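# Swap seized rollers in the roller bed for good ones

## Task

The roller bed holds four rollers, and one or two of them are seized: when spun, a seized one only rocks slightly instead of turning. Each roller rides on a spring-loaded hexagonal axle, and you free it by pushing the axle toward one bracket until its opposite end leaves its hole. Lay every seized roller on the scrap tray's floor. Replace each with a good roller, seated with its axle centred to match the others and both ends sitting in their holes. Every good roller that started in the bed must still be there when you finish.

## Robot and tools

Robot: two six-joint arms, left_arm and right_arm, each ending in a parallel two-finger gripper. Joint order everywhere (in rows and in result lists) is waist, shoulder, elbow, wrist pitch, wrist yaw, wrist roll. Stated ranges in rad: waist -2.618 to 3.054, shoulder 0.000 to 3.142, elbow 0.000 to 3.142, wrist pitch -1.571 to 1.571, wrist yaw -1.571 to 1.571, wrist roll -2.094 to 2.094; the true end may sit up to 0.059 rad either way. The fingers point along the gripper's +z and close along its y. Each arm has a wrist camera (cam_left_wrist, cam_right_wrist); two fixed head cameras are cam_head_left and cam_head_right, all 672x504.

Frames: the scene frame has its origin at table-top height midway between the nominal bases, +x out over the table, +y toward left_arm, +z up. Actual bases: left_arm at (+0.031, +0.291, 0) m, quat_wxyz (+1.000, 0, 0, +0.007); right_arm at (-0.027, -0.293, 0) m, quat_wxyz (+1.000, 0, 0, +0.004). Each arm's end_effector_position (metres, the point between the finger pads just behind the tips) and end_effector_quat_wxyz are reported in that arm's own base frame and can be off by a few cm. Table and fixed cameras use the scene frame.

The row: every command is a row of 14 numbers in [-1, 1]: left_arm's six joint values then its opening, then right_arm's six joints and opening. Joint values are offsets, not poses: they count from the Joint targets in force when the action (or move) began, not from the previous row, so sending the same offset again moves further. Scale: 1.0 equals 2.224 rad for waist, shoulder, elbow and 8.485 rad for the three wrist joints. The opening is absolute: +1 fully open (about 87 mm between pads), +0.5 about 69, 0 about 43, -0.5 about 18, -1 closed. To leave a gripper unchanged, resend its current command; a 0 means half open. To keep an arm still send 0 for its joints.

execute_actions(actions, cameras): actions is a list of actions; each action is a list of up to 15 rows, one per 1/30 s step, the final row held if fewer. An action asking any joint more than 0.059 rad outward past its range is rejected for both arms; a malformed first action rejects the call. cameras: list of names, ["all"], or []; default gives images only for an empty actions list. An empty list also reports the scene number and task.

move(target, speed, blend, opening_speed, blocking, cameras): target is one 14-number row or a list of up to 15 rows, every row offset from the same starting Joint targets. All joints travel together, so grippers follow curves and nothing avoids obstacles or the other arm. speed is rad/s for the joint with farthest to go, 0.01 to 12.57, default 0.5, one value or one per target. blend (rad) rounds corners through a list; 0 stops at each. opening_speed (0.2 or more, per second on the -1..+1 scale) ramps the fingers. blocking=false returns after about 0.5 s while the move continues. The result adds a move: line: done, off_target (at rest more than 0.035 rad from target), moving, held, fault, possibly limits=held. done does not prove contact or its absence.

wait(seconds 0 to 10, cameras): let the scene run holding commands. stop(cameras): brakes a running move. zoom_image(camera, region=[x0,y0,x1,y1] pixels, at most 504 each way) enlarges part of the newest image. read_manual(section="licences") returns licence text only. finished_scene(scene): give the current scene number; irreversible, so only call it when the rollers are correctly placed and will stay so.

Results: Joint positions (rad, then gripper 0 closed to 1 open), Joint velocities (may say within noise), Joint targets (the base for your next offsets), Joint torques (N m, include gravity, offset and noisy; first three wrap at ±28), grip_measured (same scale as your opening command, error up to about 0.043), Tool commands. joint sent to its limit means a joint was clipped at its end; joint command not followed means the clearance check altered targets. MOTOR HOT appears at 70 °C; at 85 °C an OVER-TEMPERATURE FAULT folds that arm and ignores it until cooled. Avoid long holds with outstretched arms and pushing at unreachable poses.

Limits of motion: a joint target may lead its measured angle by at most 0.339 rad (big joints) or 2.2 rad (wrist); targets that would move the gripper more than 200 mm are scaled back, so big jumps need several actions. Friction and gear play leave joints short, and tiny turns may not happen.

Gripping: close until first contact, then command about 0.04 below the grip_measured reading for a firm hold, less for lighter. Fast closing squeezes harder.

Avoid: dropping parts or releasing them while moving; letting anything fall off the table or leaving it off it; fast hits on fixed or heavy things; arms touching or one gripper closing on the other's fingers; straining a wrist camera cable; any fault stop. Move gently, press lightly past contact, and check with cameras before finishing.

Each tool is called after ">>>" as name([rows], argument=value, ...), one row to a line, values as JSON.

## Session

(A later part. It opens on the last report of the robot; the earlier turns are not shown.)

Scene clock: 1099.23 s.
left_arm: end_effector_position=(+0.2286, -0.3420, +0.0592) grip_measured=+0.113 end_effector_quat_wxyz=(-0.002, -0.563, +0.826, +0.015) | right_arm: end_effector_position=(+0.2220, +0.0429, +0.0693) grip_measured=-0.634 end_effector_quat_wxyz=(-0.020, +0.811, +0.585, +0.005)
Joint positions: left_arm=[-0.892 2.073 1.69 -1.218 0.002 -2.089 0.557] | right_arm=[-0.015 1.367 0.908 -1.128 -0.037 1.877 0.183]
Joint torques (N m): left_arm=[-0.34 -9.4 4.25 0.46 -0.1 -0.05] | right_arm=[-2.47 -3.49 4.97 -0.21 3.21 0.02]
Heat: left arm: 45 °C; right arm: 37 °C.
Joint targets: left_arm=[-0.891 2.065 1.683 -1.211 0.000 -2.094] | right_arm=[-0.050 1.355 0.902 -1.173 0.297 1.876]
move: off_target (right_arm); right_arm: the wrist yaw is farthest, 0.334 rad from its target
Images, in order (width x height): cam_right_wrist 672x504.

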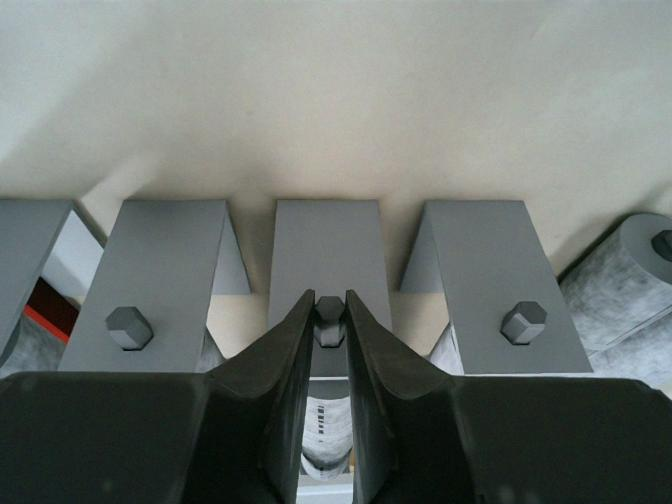

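>>> move(target=[0,0,0,0,0,0,-0.1,-0.004,0,0,0,0.0140,-0.001,-1], speed=0.1, cameras=["cam_right_wrist"])

>>> zoom_image(camera="cam_right_wrist", region=[230, 180, 430, 400])

Scene clock: 1118.57 s.
left_arm: end_effector_position=(+0.2286, -0.3420, +0.0592) grip_measured=+0.113 end_effector_quat_wxyz=(-0.002, -0.563, +0.826, +0.015) | right_arm: end_effector_position=(+0.2186, +0.0320, +0.0693) grip_measured=-0.634 end_effector_quat_wxyz=(+0.006, +0.808, +0.589, -0.014)
Joint positions: left_arm=[-0.892 2.073 1.69 -1.218 0.002 -2.089 0.557] | right_arm=[-0.015 1.353 0.908 -1.142 0.026 1.868 0.183]
Joint torques (N m): left_arm=[-0.34 -9.4 4.25 0.46 -0.09 -0.05] | right_arm=[-3.11 -2.37 4.9 -0.1 3.75 0.01]
Heat: left arm: 45 °C; right arm: 42 °C.
Joint targets: left_arm=[-0.891 2.065 1.683 -1.211 0.000 -2.094] | right_arm=[-0.058 1.355 0.902 -1.173 0.416 1.867]
move: off_target (right_arm); right_arm: the wrist yaw is farthest, 0.390 rad from its target
Images, in order (width x height): cam_right_wrist 672x504.

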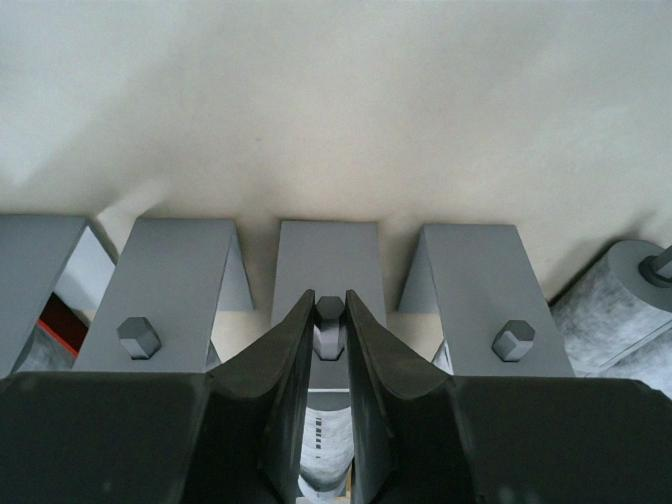

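Scaled by 2.291.

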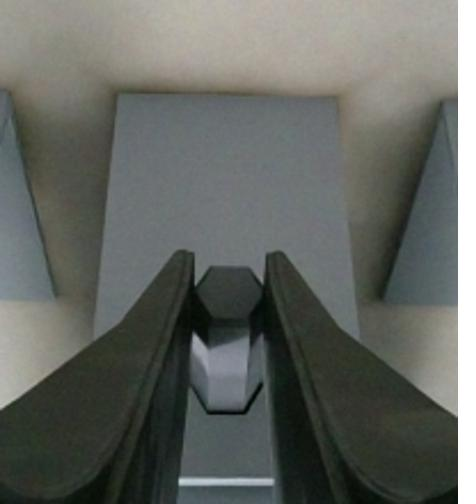

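>>> wait(seconds=0.1, cameras=["cam_head_left","cam_head_right"])

>>> zoom_image(camera="cam_head_left", region=[280, 130, 400, 230])

>>> zoom_image(camera="cam_head_right", region=[290, 130, 410, 230])

Scene clock: 1128.47 s.
left_arm: end_effector_position=(+0.2286, -0.3420, +0.0592) grip_measured=+0.113 end_effector_quat_wxyz=(-0.002, -0.563, +0.826, +0.015) | right_arm: end_effector_position=(+0.2186, +0.0320, +0.0693) grip_measured=-0.634 end_effector_quat_wxyz=(+0.006, +0.808, +0.589, -0.014)
Joint positions: left_arm=[-0.892 2.073 1.69 -1.218 0.002 -2.089 0.557] | right_arm=[-0.015 1.353 0.908 -1.142 0.026 1.868 0.183]
Joint torques (N m): left_arm=[-0.32 -9.39 4.23 0.45 -0.1 -0.05] | right_arm=[-3.04 -2.3 4.89 -0.11 3.75 0.02]
Heat: left arm: 45 °C; right arm: 48 °C.
Joint targets: left_arm=[-0.891 2.065 1.683 -1.211 0.000 -2.094] | right_arm=[-0.058 1.355 0.902 -1.173 0.416 1.867]
Tool commands: left_gripper/opening=-0.1 right_gripper/opening=-1.0
wait: 0.10 s; at rest from the start
Images, in order (width x height): cam_head_left 672x504, cam_head_right 672x504.

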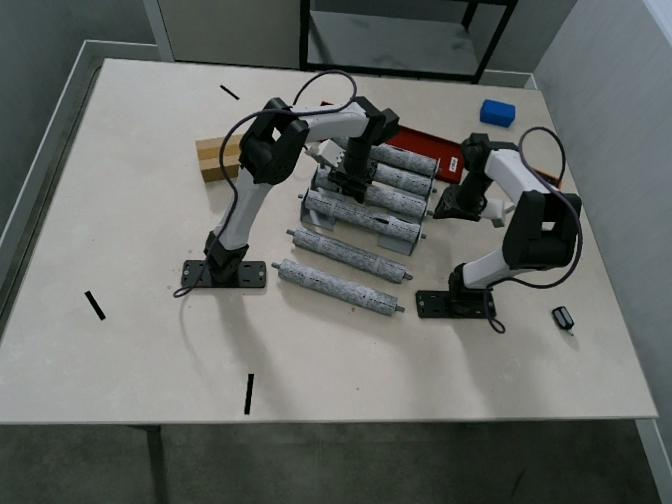

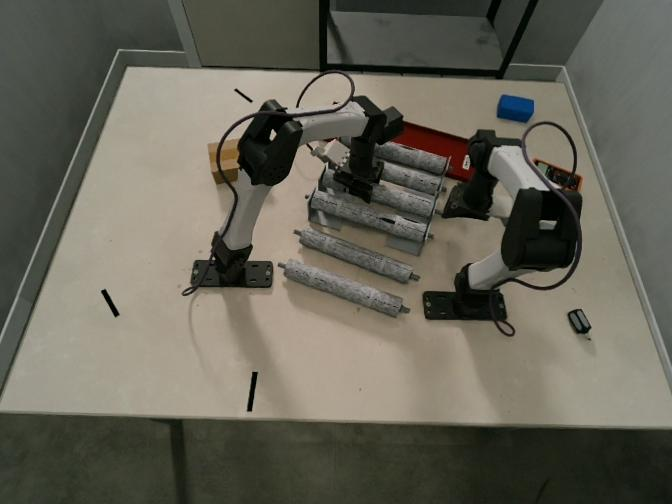

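Scaled by 4.200.

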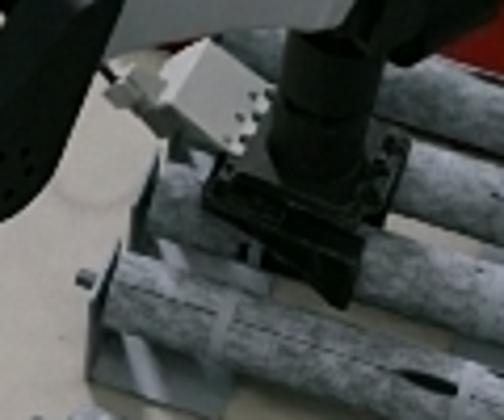

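Scaled by 4.200.

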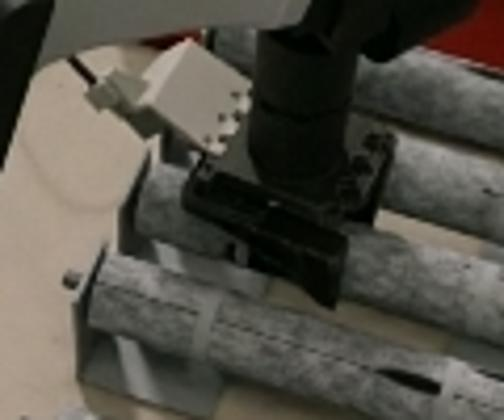

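>>> move(target=[0,0,0,0,0,0,-0.1,-0.006,-0.002,0,-0.0012,0.0080,-0.001,-1], speed=0.1, cameras=["cam_right_wrist","cam_head_left"])

>>> zoom_image(camera="cam_right_wrist", region=[230, 180, 430, 400])

>>> zoom_image(camera="cam_head_left", region=[280, 130, 400, 230])

Scene clock: 1138.00 s.
left_arm: end_effector_position=(+0.2278, -0.3418, +0.0559) grip_measured=+0.113 end_effector_quat_wxyz=(-0.003, -0.565, +0.825, +0.018) | right_arm: end_effector_position=(+0.2169, +0.0259, +0.0701) grip_measured=-0.634 end_effector_quat_wxyz=(+0.020, +0.805, +0.593, -0.025)
Joint positions: left_arm=[-0.894 2.077 1.684 -1.214 0.002 -2.095 0.557] | right_arm=[-0.015 1.347 0.911 -1.151 0.061 1.857 0.183]
Joint torques (N m): left_arm=[-0.18 -9.66 4.86 0.38 -0.09 0] | right_arm=[-4.15 -2.1 4.64 -0.11 4.08 0.01]
Heat: left arm: 45 °C; right arm: 52 °C.
Joint targets: left_arm=[-0.891 2.065 1.683 -1.211 0.000 -2.094] | right_arm=[-0.072 1.351 0.902 -1.183 0.484 1.859]
move: off_target (right_arm); right_arm: the wrist yaw is farthest, 0.422 rad from its target
Images, in order (width x height): cam_head_left 672x504, cam_right_wrist 672x504.

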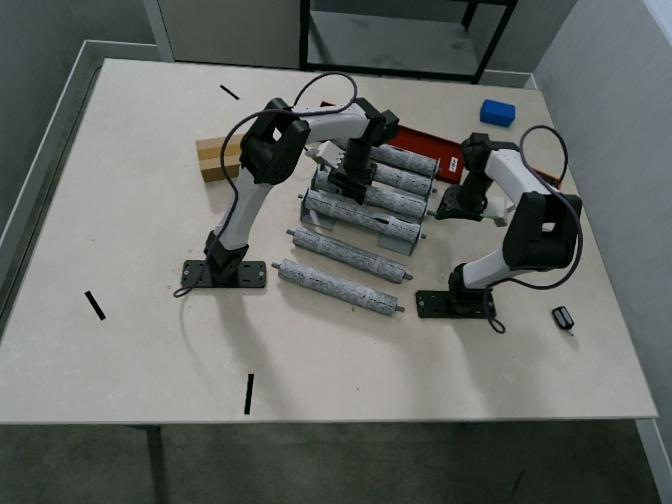

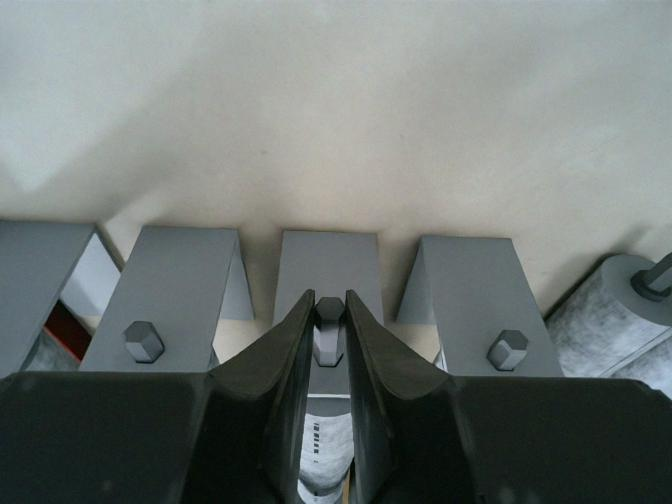

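Scaled by 2.291.

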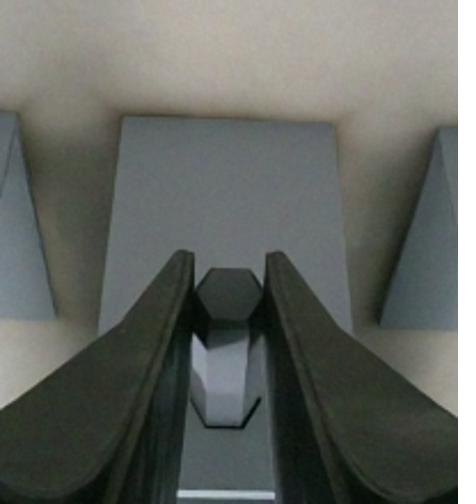

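Scaled by 4.200.

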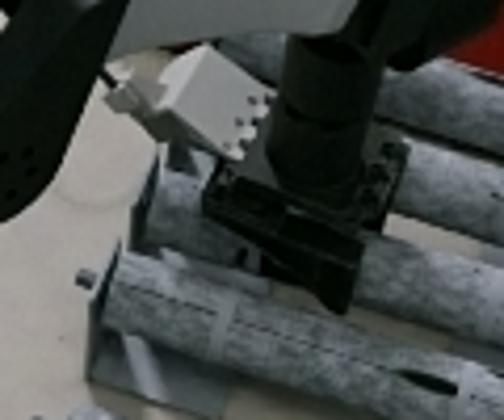

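>>> move(target=[0,-0.003,0.0517,-0.0118,0,0,-0.12,0,0,0,0,0,0,-1], speed=0.12, cameras=["all"])

Scene clock: 1177.33 s.
left_arm: end_effector_position=(+0.2277, -0.3415, +0.0645) grip_measured=+0.113 end_effector_quat_wxyz=(-0.003, -0.566, +0.824, +0.027) | right_arm: end_effector_position=(+0.2171, +0.0257, +0.0693) grip_measured=-0.633 end_effector_quat_wxyz=(+0.021, +0.804, +0.593, -0.025)
Joint positions: left_arm=[-0.894 2.089 1.738 -1.274 0.002 -2.098 0.557] | right_arm=[-0.015 1.347 0.908 -1.147 0.063 1.856 0.183]
Joint torques (N m): left_arm=[-0.17 -11.32 10.35 -0.08 -0.1 0.03] | right_arm=[-4.07 -2.09 4.78 -0.12 4.08 0.04]
Heat: left arm: 48 °C; right arm: 68 °C.
Joint targets: left_arm=[-0.891 2.059 1.798 -1.311 0.000 -2.094] | right_arm=[-0.072 1.351 0.902 -1.183 0.484 1.859]
move: off_target (left_arm, right_arm); left_arm: the elbow is farthest, 0.060 rad from its target; right_arm: the wrist yaw is farthest, 0.421 rad from its target

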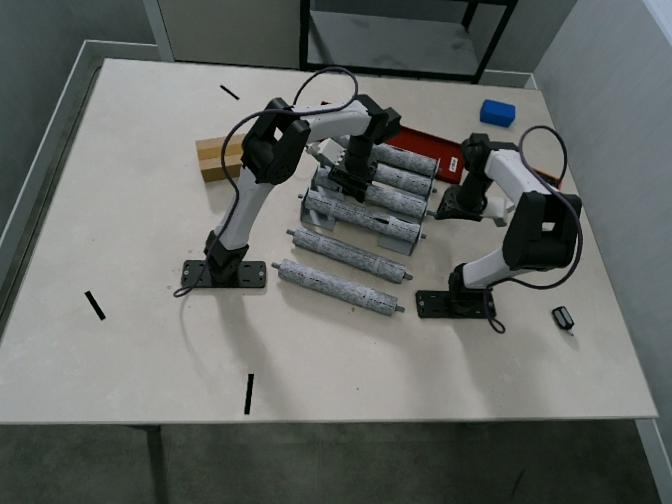

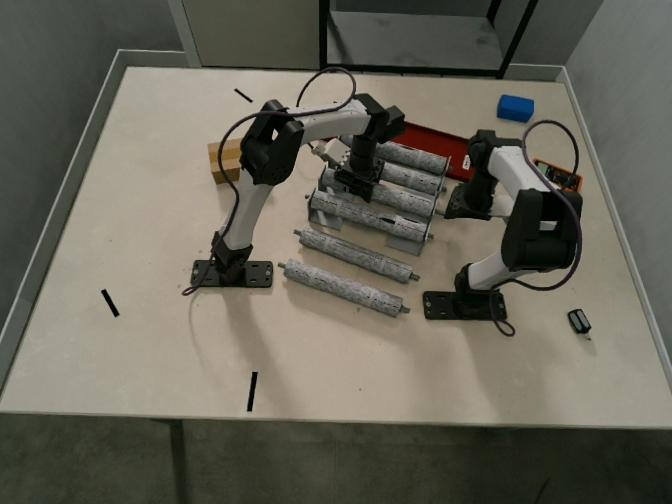

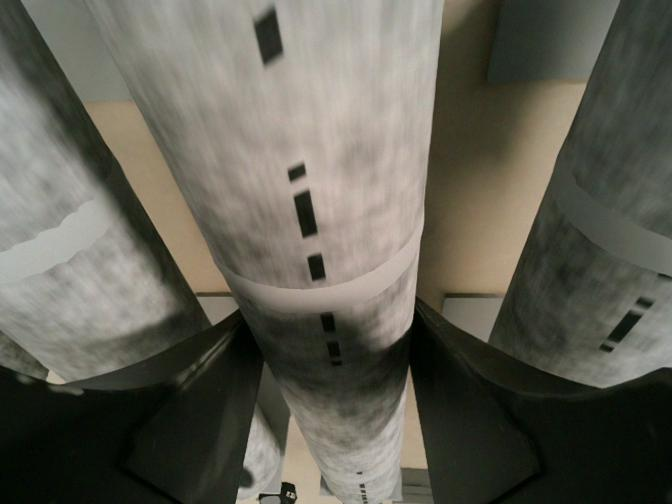

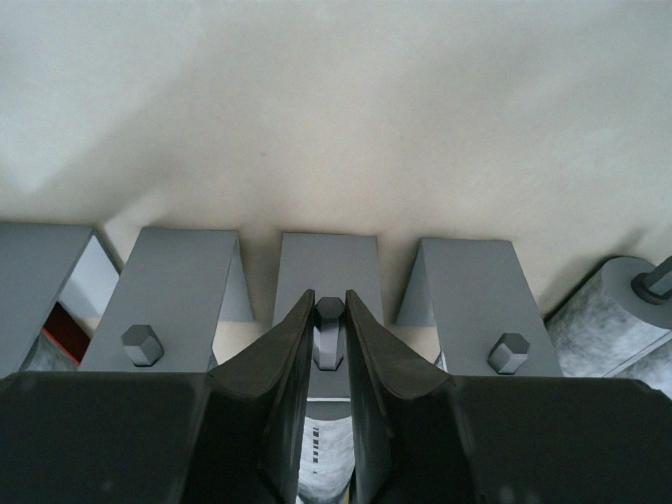

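>>> move(target=[0,-0.004,0.0550,-0.0130,0,0,-0.12,0,0,0,0,0,0,-1], speed=0.3, cameras=["cam_right_wrist"])

Scene clock: 1188.07 s.
left_arm: end_effector_position=(+0.2364, -0.3419, +0.0931) grip_measured=+0.089 end_effector_quat_wxyz=(+0.006, -0.572, +0.820, +0.023) | right_arm: end_effector_position=(+0.2081, -0.0558, +0.0708) grip_measured=-0.975 end_effector_quat_wxyz=(+0.163, +0.799, +0.559, -0.154)
Joint positions: left_arm=[-0.886 2.094 1.86 -1.381 -0.016 -2.105 0.545] | right_arm=[-0.073 1.347 0.905 -1.164 0.451 1.856 0.012]
Joint torques (N m): left_arm=[-0.17 -12.37 10.35 -0.08 0 0.11] | right_arm=[-0.44 -2.06 5.08 -0.03 0.57 0.04]
Heat: left arm: 49 °C; right arm: 70 °C. Fold the right arm in close to its base, or ease its load, before you think long.
Joint targets: left_arm=[-0.891 2.050 1.921 -1.421 0.000 -2.094] | right_arm=[-0.072 1.351 0.902 -1.183 0.484 1.859]
MOTOR HOT: the wrist yaw of the right arm reports 70 °C; the controller's stop level is 85 °C. To cool a motor, set the load down, stop pushing, or move to a pose that needs little force.
move: off_target (left_arm); left_arm: the elbow is farthest, 0.060 rad from its target
Images, in order (width x height): cam_right_wrist 672x504.

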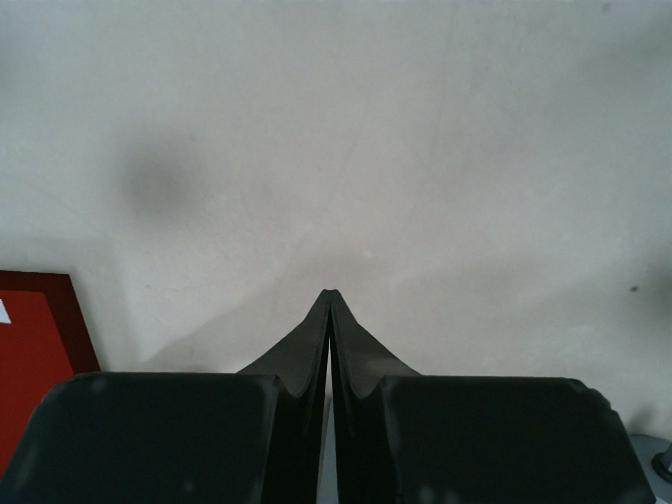

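>>> wait(seconds=0.1, cameras=["cam_head_left","cam_head_right","cam_left_wrist"])

>>> zoom_image(camera="cam_head_left", region=[280, 110, 480, 260])

>>> zoom_image(camera="cam_head_right", region=[290, 110, 490, 260])

Scene clock: 1193.57 s.
left_arm: end_effector_position=(+0.2364, -0.3419, +0.0931) grip_measured=+0.089 end_effector_quat_wxyz=(+0.006, -0.572, +0.820, +0.023) | right_arm: end_effector_position=(+0.2081, -0.0558, +0.0708) grip_measured=-0.975 end_effector_quat_wxyz=(+0.163, +0.799, +0.559, -0.154)
Joint positions: left_arm=[-0.886 2.094 1.86 -1.381 -0.016 -2.105 0.545] | right_arm=[-0.073 1.347 0.905 -1.164 0.451 1.856 0.012]
Joint torques (N m): left_arm=[-0.2 -12.38 10.33 -0.09 0 0.11] | right_arm=[-0.42 -2.13 5.18 -0.02 0.59 0.04]
Heat: left arm: 50 °C; right arm: 63 °C.
Joint targets: left_arm=[-0.891 2.050 1.921 -1.421 0.000 -2.094] | right_arm=[-0.072 1.351 0.902 -1.183 0.484 1.859]
Tool commands: left_gripper/opening=-0.12 right_gripper/opening=-1.0
MOTOR HOT: cleared for the motors of the right arm.
wait: 0.10 s; at rest from the start
Images, in order (width x height): cam_head_left 672x504, cam_head_right 672x504, cam_left_wrist 672x504.

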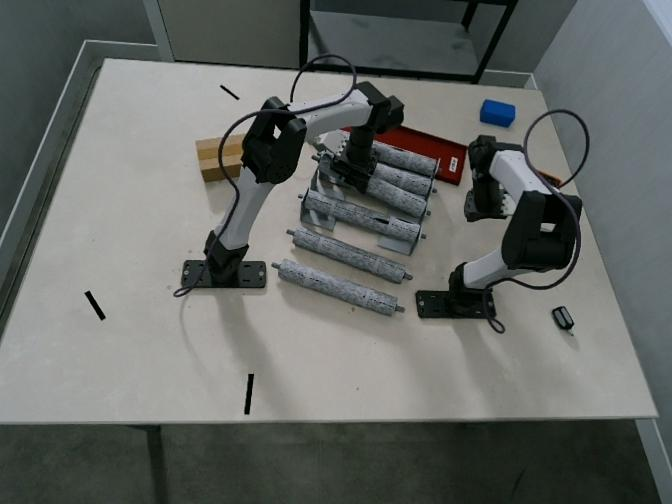

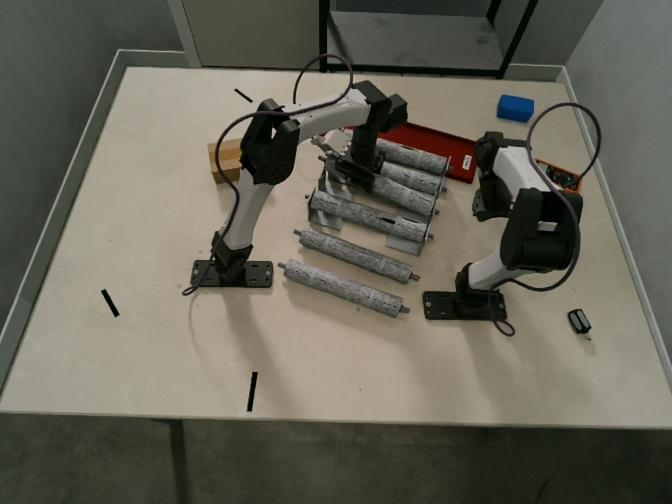

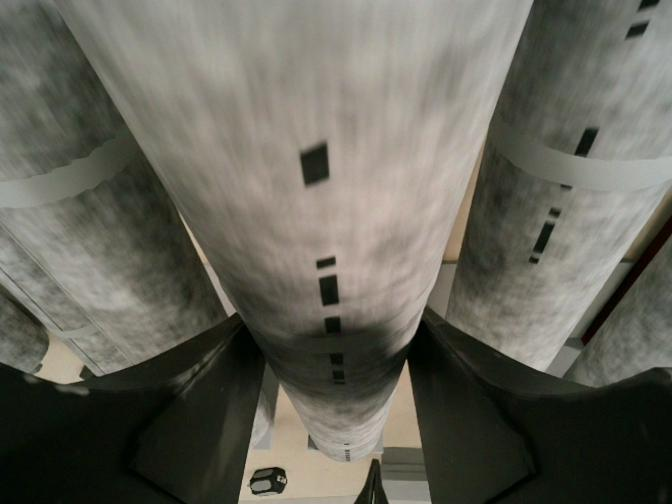

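Scaled by 2.520.

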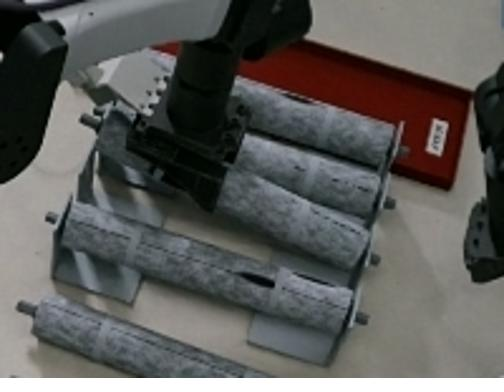

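Scaled by 2.520.

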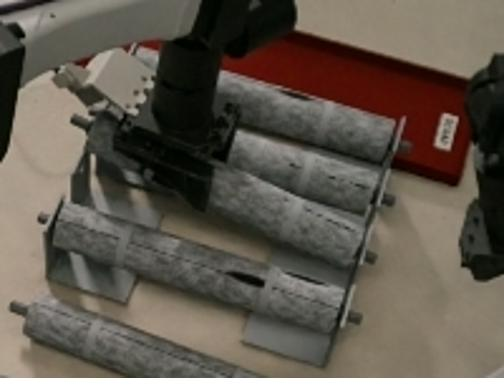

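>>> move(target=[0,0.003,-0.0495,0.0125,0,0,-0.12,0,0,0,0,0,0,-1], speed=0.1, cameras=["cam_head_left","cam_head_right","cam_left_wrist"])

>>> zoom_image(camera="cam_head_left", region=[280, 130, 400, 230])

>>> zoom_image(camera="cam_head_right", region=[290, 130, 410, 230])

Scene clock: 1303.33 s.
left_arm: end_effector_position=(+0.2365, -0.3410, +0.0783) grip_measured=+0.088 end_effector_quat_wxyz=(+0.006, -0.573, +0.819, +0.023) | right_arm: end_effector_position=(+0.2081, -0.0558, +0.0708) grip_measured=-0.975 end_effector_quat_wxyz=(+0.163, +0.799, +0.559, -0.154)
Joint positions: left_arm=[-0.885 2.094 1.802 -1.324 -0.016 -2.105 0.544] | right_arm=[-0.073 1.347 0.905 -1.164 0.451 1.856 0.012]
Joint torques (N m): left_arm=[-0.2 -11.93 5.68 0.43 0.01 0.11] | right_arm=[-0.36 -2.02 5.14 -0.01 0.58 0.03]
Heat: left arm: 59 °C; right arm: 44 °C.
Joint targets: left_arm=[-0.891 2.056 1.811 -1.315 0.000 -2.094] | right_arm=[-0.072 1.351 0.902 -1.183 0.484 1.859]
move: off_target (left_arm); left_arm: the shoulder is farthest, 0.037 rad from its target
Images, in order (width x height): cam_head_left 672x504, cam_head_right 672x504, cam_left_wrist 672x504.

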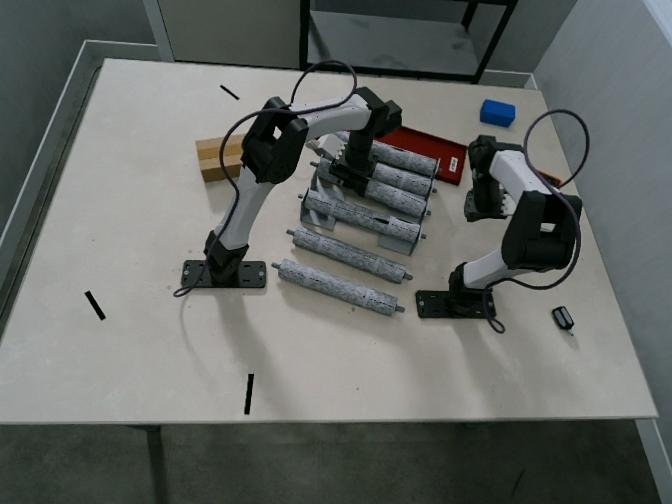

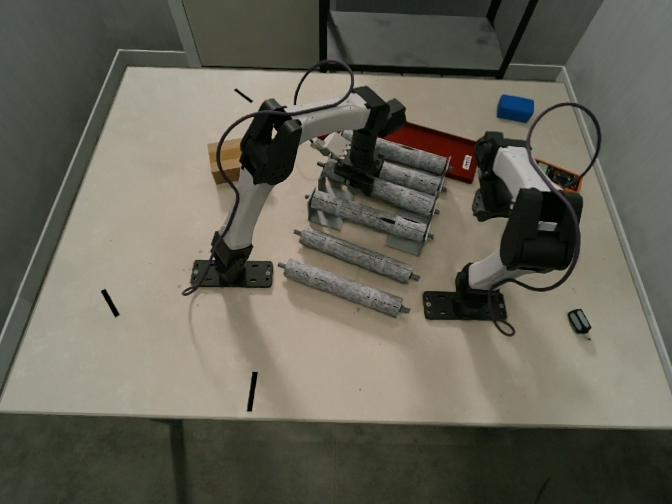

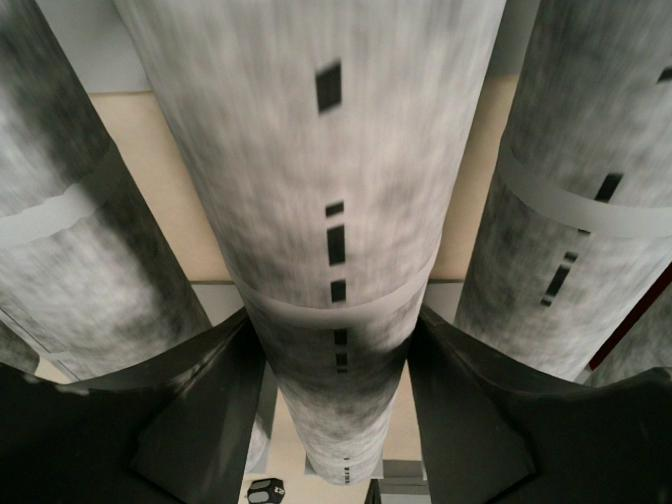

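Scaled by 4.200.

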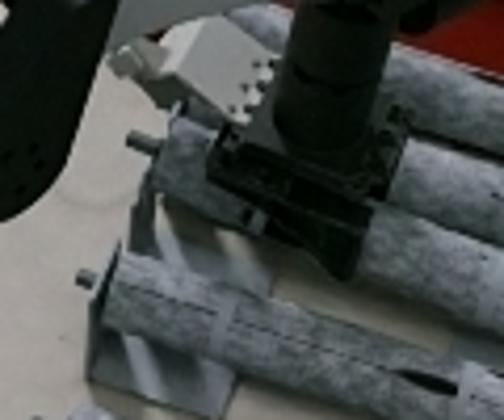

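Scaled by 4.200.

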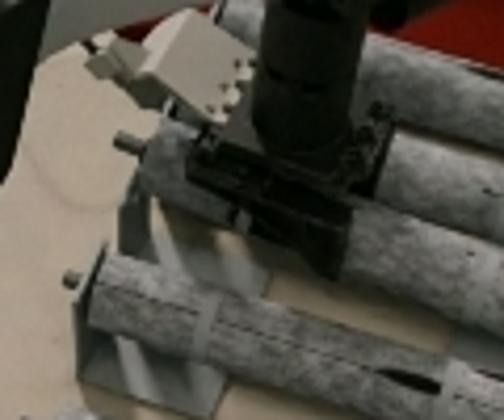

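>>> move(target=[0,0.0,-0.006,0.0014,0,0,-0.12,0,0,0,0,0,0,-1], speed=0.1, cameras=["cam_head_left"])

>>> zoom_image(camera="cam_head_left", region=[280, 130, 400, 230])

Scene clock: 1312.43 s.
left_arm: end_effector_position=(+0.2366, -0.3411, +0.0753) grip_measured=+0.088 end_effector_quat_wxyz=(+0.006, -0.573, +0.819, +0.023) | right_arm: end_effector_position=(+0.2081, -0.0558, +0.0708) grip_measured=-0.975 end_effector_quat_wxyz=(+0.163, +0.799, +0.559, -0.154)
Joint positions: left_arm=[-0.885 2.094 1.79 -1.311 -0.016 -2.105 0.544] | right_arm=[-0.073 1.347 0.905 -1.164 0.451 1.856 0.012]
Joint torques (N m): left_arm=[-0.18 -11.86 5.56 0.41 0 0.11] | right_arm=[-0.44 -2.07 5.19 -0.03 0.57 0.05]
Heat: left arm: 59 °C; right arm: 43 °C.
Joint targets: left_arm=[-0.891 2.056 1.797 -1.303 0.000 -2.094] | right_arm=[-0.072 1.351 0.902 -1.183 0.484 1.859]
move: off_target (left_arm); left_arm: the shoulder is farthest, 0.038 rad from its target
Images, in order (width x height): cam_head_left 672x504.

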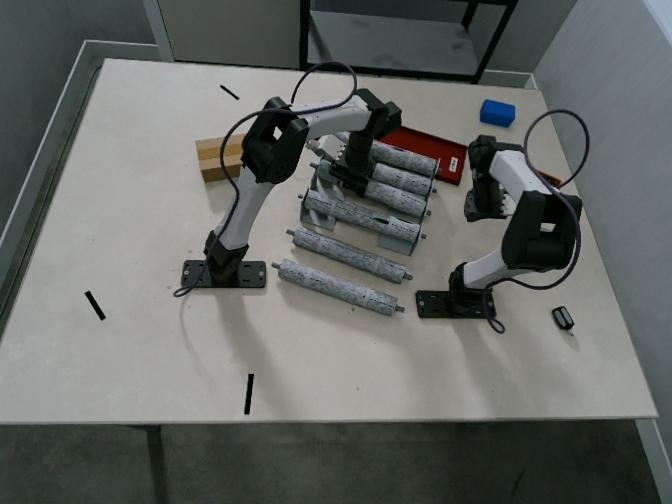

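Scaled by 4.200.

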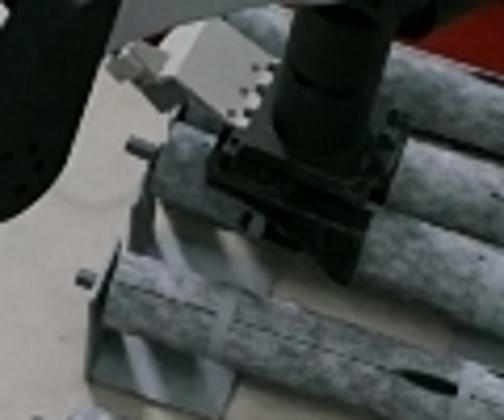

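>>> move(target=[0,0.0,-0.003,0.0007,0,0,0.4,0,0,0,0,0,0,-1], speed=0.1, opening_speed=0.3, cameras=["cam_left_wrist"])

Scene clock: 1322.83 s.
left_arm: end_effector_position=(+0.2355, -0.3422, +0.0760) grip_measured=+0.400 end_effector_quat_wxyz=(+0.003, -0.569, +0.822, +0.020) | right_arm: end_effector_position=(+0.2081, -0.0558, +0.0708) grip_measured=-0.975 end_effector_quat_wxyz=(+0.163, +0.799, +0.559, -0.154)
Joint positions: left_arm=[-0.885 2.091 1.787 -1.306 -0.008 -2.096 0.7] | right_arm=[-0.073 1.347 0.905 -1.164 0.451 1.856 0.012]
Joint torques (N m): left_arm=[-0.17 -11.71 5.18 0.45 0 0.1] | right_arm=[-0.47 -1.99 5.19 -0.03 0.58 0.05]
Heat: left arm: 60 °C; right arm: 43 °C.
Joint targets: left_arm=[-0.891 2.056 1.791 -1.297 0.000 -2.094] | right_arm=[-0.072 1.351 0.902 -1.183 0.484 1.859]
move: done
Images, in order (width x height): cam_left_wrist 672x504.

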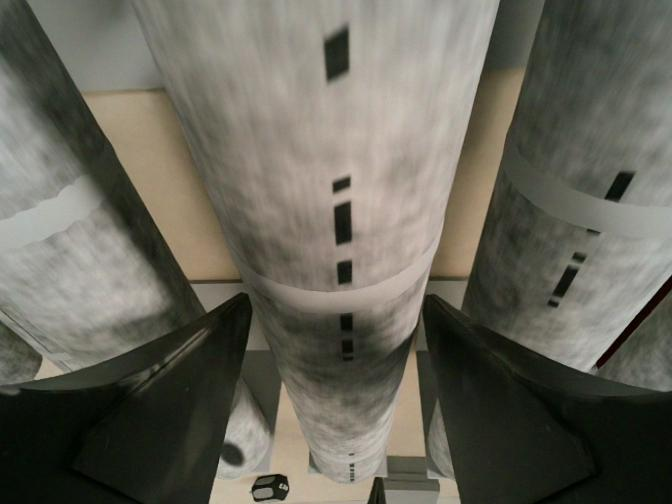

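>>> move([
  [0,0,0.0715,-0.0169,0,0,0.4,0,0,0.05,0,-0.02,0,-1],
  [0.1308,-0.295,-0.1308,0.035,0,0.07,0.4,0,0,0.179,-0.002,-0.057,-0.1012,0.3],
], speed=0.7, blend=0.03, opening_speed=2)

>>> execute_actions(actions=[])

Scene clock: 1347.40 s.
left_arm: end_effector_position=(+0.2739, -0.2398, +0.2531) grip_measured=+0.400 end_effector_quat_wxyz=(+0.153, -0.417, +0.855, -0.268) | right_arm: end_effector_position=(+0.2657, +0.0143, +0.1646) grip_measured=+0.300 end_effector_quat_wxyz=(+0.136, +0.515, +0.844, +0.064)
Joint positions: left_arm=[-0.607 1.415 1.508 -1.037 -0.005 -1.513 0.7] | right_arm=[-0.073 1.347 1.261 -1.183 0.011 1.021 0.65]
Joint torques (N m): left_arm=[0.42 -5.61 4.78 2.3 -0.02 0.19] | right_arm=[-0.44 -2.51 9.5 0.75 -0.03 -0.12]
Heat: left arm: 63 °C; right arm: 42 °C.
Joint targets: left_arm=[-0.600 1.400 1.500 -1.000 0.000 -1.500] | right_arm=[-0.072 1.351 1.300 -1.200 0.000 1.000]
move: off_target (left_arm, right_arm); target 2's new numbers were sent with right_arm's elbow 0.039 rad from that target; left_arm: the wrist pitch is farthest, 0.037 rad from its target; right_arm: the elbow is farthest, 0.039 rad from its target

Scene clock: 1347.40 s.
left_arm: end_effector_position=(+0.2739, -0.2398, +0.2531) grip_measured=+0.400 end_effector_quat_wxyz=(+0.153, -0.417, +0.855, -0.268) | right_arm: end_effector_position=(+0.2657, +0.0143, +0.1646) grip_measured=+0.300 end_effector_quat_wxyz=(+0.136, +0.515, +0.844, +0.064)
Joint positions: left_arm=[-0.607 1.415 1.508 -1.037 -0.005 -1.513 0.7] | right_arm=[-0.073 1.347 1.261 -1.183 0.011 1.021 0.65]
Joint velocities: within noise
Joint torques (N m): left_arm=[0.42 -5.61 4.78 2.3 -0.02 0.19] | right_arm=[-0.44 -2.51 9.5 0.75 -0.03 -0.12]
Heat: left arm: 63 °C; right arm: 42 °C.
Joint targets: left_arm=[-0.600 1.400 1.500 -1.000 0.000 -1.500] | right_arm=[-0.072 1.351 1.300 -1.200 0.000 1.000]
Tool commands: left_gripper/opening=+0.4 right_gripper/opening=+0.3

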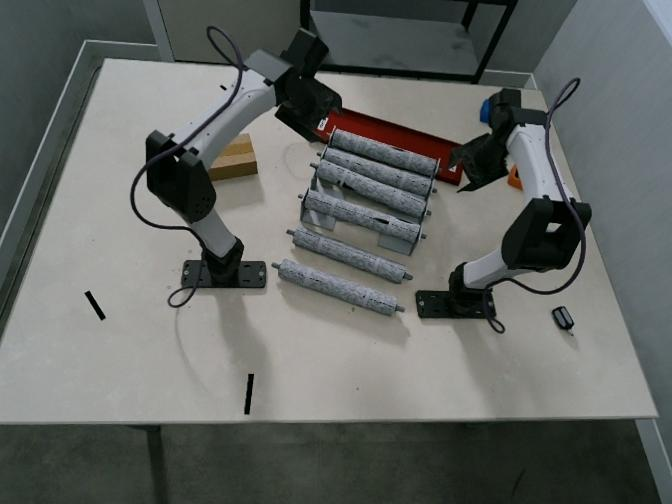

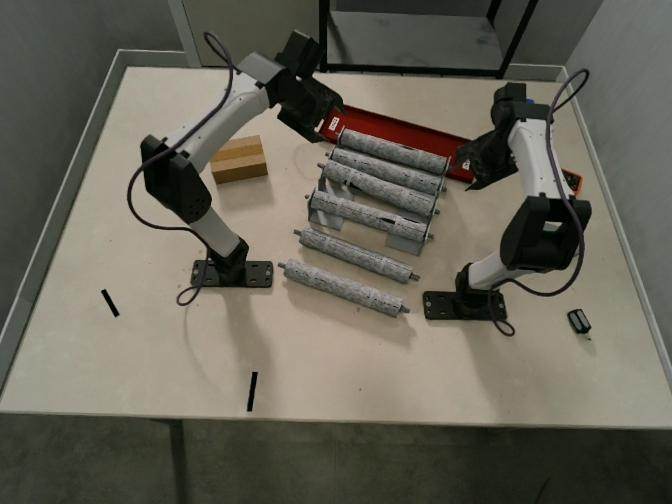

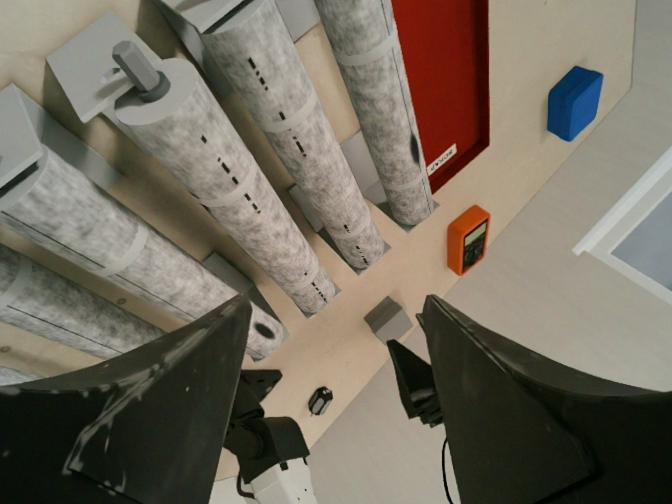

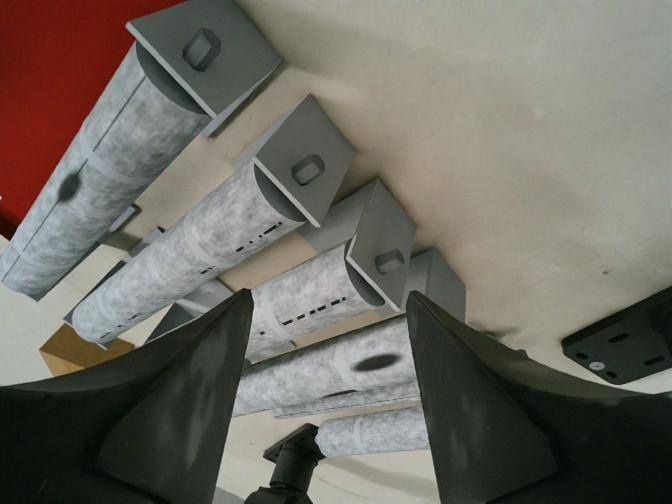

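>>> move([
  [0.36,-0.07,0,0,0,0.17,0.4,0,0,0,0,0,0,0.3],
  [0.36,-0.07,0,0,0,0.17,0.4,0.3336,0.2895,0.3035,-0.0389,0,-0.182,0.4],
], speed=0.8, blend=0.05, cameras=["cam_right_wrist","cam_head_left"])

Scene clock: 1363.77 s.
left_arm: end_effector_position=(+0.3028, +0.0599, +0.2758) grip_measured=+0.400 end_effector_quat_wxyz=(+0.378, -0.125, +0.917, +0.029) | right_arm: end_effector_position=(+0.2811, +0.1924, +0.1514) grip_measured=+0.400 end_effector_quat_wxyz=(+0.001, -0.562, +0.827, -0.008)
Joint positions: left_arm=[0.2 1.263 1.508 -1.037 -0.008 -0.068 0.7] | right_arm=[0.67 1.991 1.934 -1.513 0.015 -0.525 0.7]
Joint torques (N m): left_arm=[0.5 -4.63 4.62 2.6 0.02 0.11] | right_arm=[-0.4 -6.37 9.1 0.19 -0.1 -0.11]
Heat: left arm: 55 °C; right arm: 41 °C.
Joint targets: left_arm=[0.201 1.244 1.500 -1.000 0.000 -0.057] | right_arm=[0.670 1.995 1.976 -1.530 0.000 -0.544]
move: off_target (left_arm, right_arm); target 2's new numbers were sent with right_arm's elbow 0.041 rad from that target; left_arm: the wrist pitch is farthest, 0.037 rad from its target; right_arm: the elbow is farthest, 0.041 rad from its target
Images, in order (width x height): cam_head_left 672x504, cam_right_wrist 672x504.

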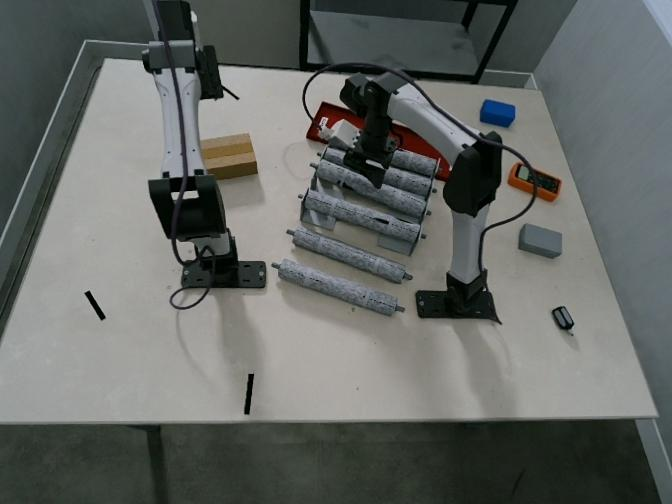

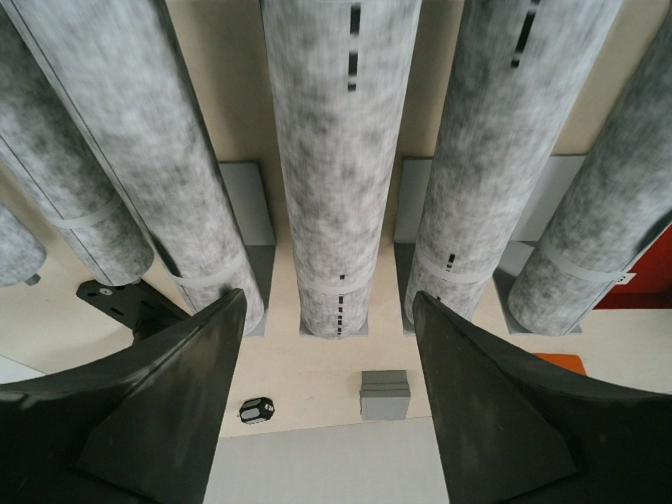

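>>> move(target=[0,0,0,0,0,0,0.4,0,-0.0135,-0.1578,0.0389,0,0,0.4], speed=0.4, cameras=["cam_right_wrist"])

Scene clock: 1377.63 s.
left_arm: end_effector_position=(+0.3028, +0.0599, +0.2758) grip_measured=+0.400 end_effector_quat_wxyz=(+0.378, -0.125, +0.917, +0.029) | right_arm: end_effector_position=(+0.2769, +0.1891, +0.0748) grip_measured=+0.400 end_effector_quat_wxyz=(-0.014, -0.562, +0.827, -0.009)
Joint positions: left_arm=[0.2 1.263 1.508 -1.037 -0.008 -0.068 0.7] | right_arm=[0.67 1.991 1.624 -1.234 0.015 -0.525 0.7]
Joint torques (N m): left_arm=[0.5 -4.63 4.63 2.6 0.02 0.12] | right_arm=[-0.44 -8.69 5.56 0.67 -0.08 -0.1]
Heat: left arm: 51 °C; right arm: 40 °C.
Joint targets: left_arm=[0.201 1.244 1.500 -1.000 0.000 -0.057] | right_arm=[0.670 1.965 1.625 -1.200 0.000 -0.544]
move: off_target (left_arm); left_arm: the wrist pitch is farthest, 0.037 rad from its target
Images, in order (width x height): cam_right_wrist 672x504.

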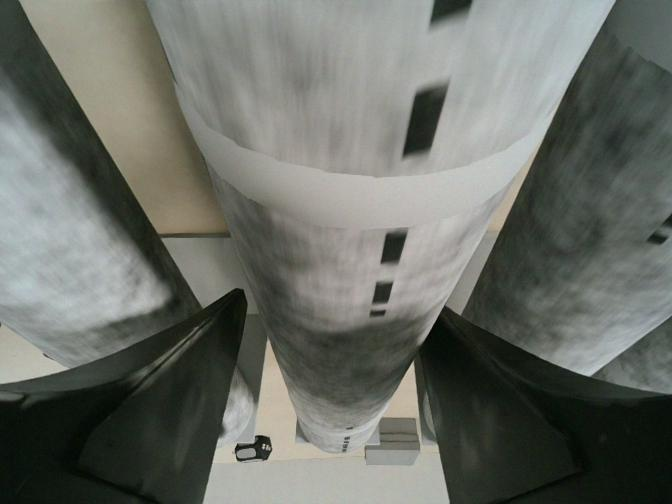

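>>> move([
  [0,0,0,0,0,0,0.4,-0.0095,0,0,0.0026,0,0,0.4],
  [0,0,0,0,0,0,0.4,-0.0095,0,0,0.0026,0,0,-0.1],
], speed=0.2, opening_speed=0.4, cameras=["cam_right_wrist"])

Scene clock: 1388.93 s.
left_arm: end_effector_position=(+0.3028, +0.0599, +0.2758) grip_measured=+0.400 end_effector_quat_wxyz=(+0.378, -0.125, +0.917, +0.029) | right_arm: end_effector_position=(+0.2827, +0.1899, +0.0738) grip_measured=+0.081 end_effector_quat_wxyz=(-0.004, -0.559, +0.829, -0.006)
Joint positions: left_arm=[0.2 1.263 1.508 -1.037 -0.008 -0.068 0.7] | right_arm=[0.659 1.991 1.624 -1.213 0.011 -0.528 0.541]
Joint torques (N m): left_arm=[0.49 -4.64 4.63 2.61 0.02 0.12] | right_arm=[-0.54 -8.81 5.48 0.74 -0.09 -0.09]
Heat: left arm: 49 °C; right arm: 39 °C.
Joint targets: left_arm=[0.201 1.244 1.500 -1.000 0.000 -0.057] | right_arm=[0.649 1.965 1.625 -1.178 0.000 -0.544]
move: off_target (left_arm); left_arm: the wrist pitch is farthest, 0.037 rad from its target
Images, in order (width x height): cam_right_wrist 672x504.

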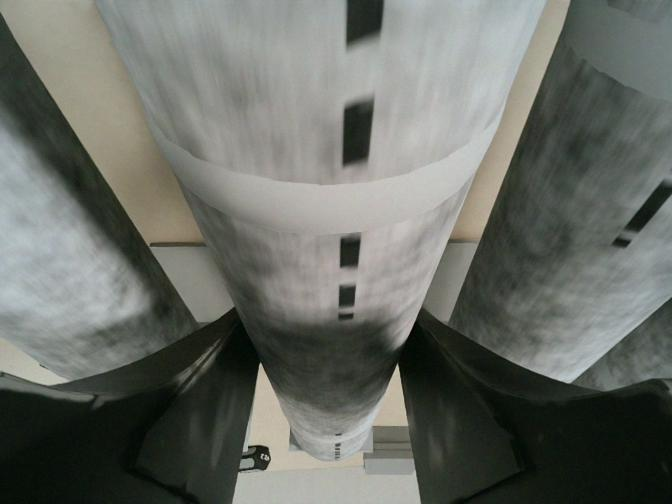

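>>> move(target=[0,0,0,0,0,0,0.4,0.0193,0.0468,0.0737,-0.0114,0,0.0034,-0.15], speed=0.12, cameras=["cam_right_wrist","cam_head_left"])

>>> zoom_image(camera="cam_head_left", region=[280, 110, 480, 260])

Scene clock: 1405.67 s.
left_arm: end_effector_position=(+0.3028, +0.0599, +0.2758) grip_measured=+0.400 end_effector_quat_wxyz=(+0.378, -0.125, +0.917, +0.029) | right_arm: end_effector_position=(+0.2824, +0.1907, +0.0748) grip_measured=+0.081 end_effector_quat_wxyz=(-0.038, -0.563, +0.825, -0.009)
Joint positions: left_arm=[0.2 1.263 1.508 -1.037 -0.008 -0.068 0.7] | right_arm=[0.663 2.06 1.716 -1.305 0.014 -0.534 0.541]
Joint torques (N m): left_arm=[0.51 -4.63 4.62 2.6 0.02 0.12] | right_arm=[1.59 -6.31 11.89 0.52 -0.1 0.23]
Heat: left arm: 47 °C; right arm: 39 °C.
Joint targets: left_arm=[0.201 1.244 1.500 -1.000 0.000 -0.057] | right_arm=[0.692 2.069 1.789 -1.275 0.000 -0.515]
move: off_target (left_arm, right_arm); left_arm: the wrist pitch is farthest, 0.037 rad from its target; right_arm: the elbow is farthest, 0.072 rad from its target
Images, in order (width x height): cam_head_left 672x504, cam_right_wrist 672x504.

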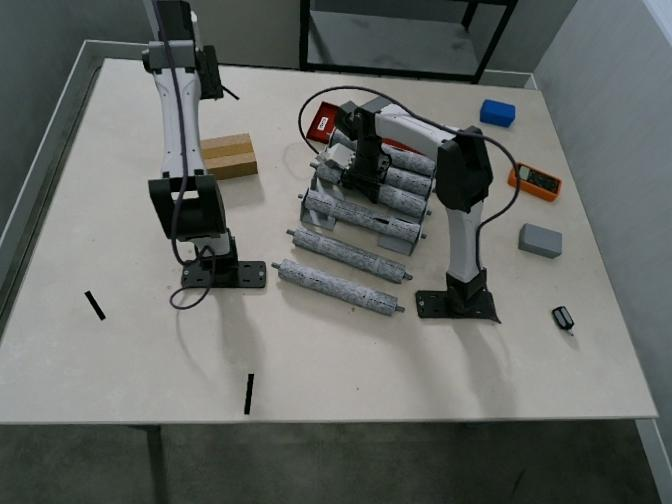

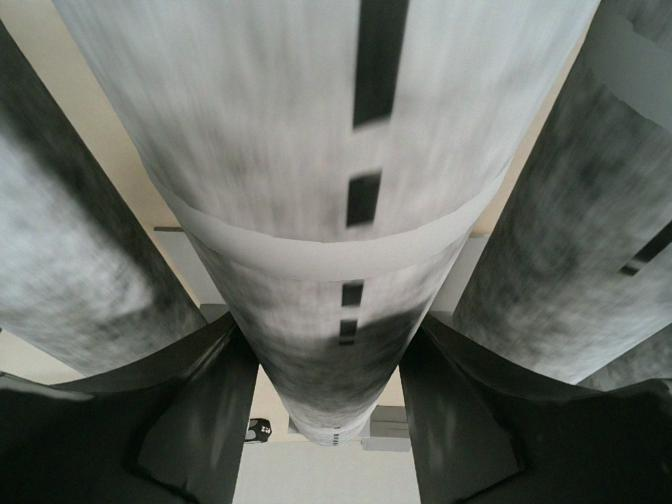

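Scaled by 2.520.

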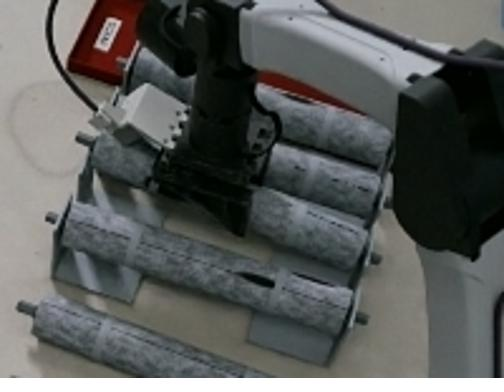

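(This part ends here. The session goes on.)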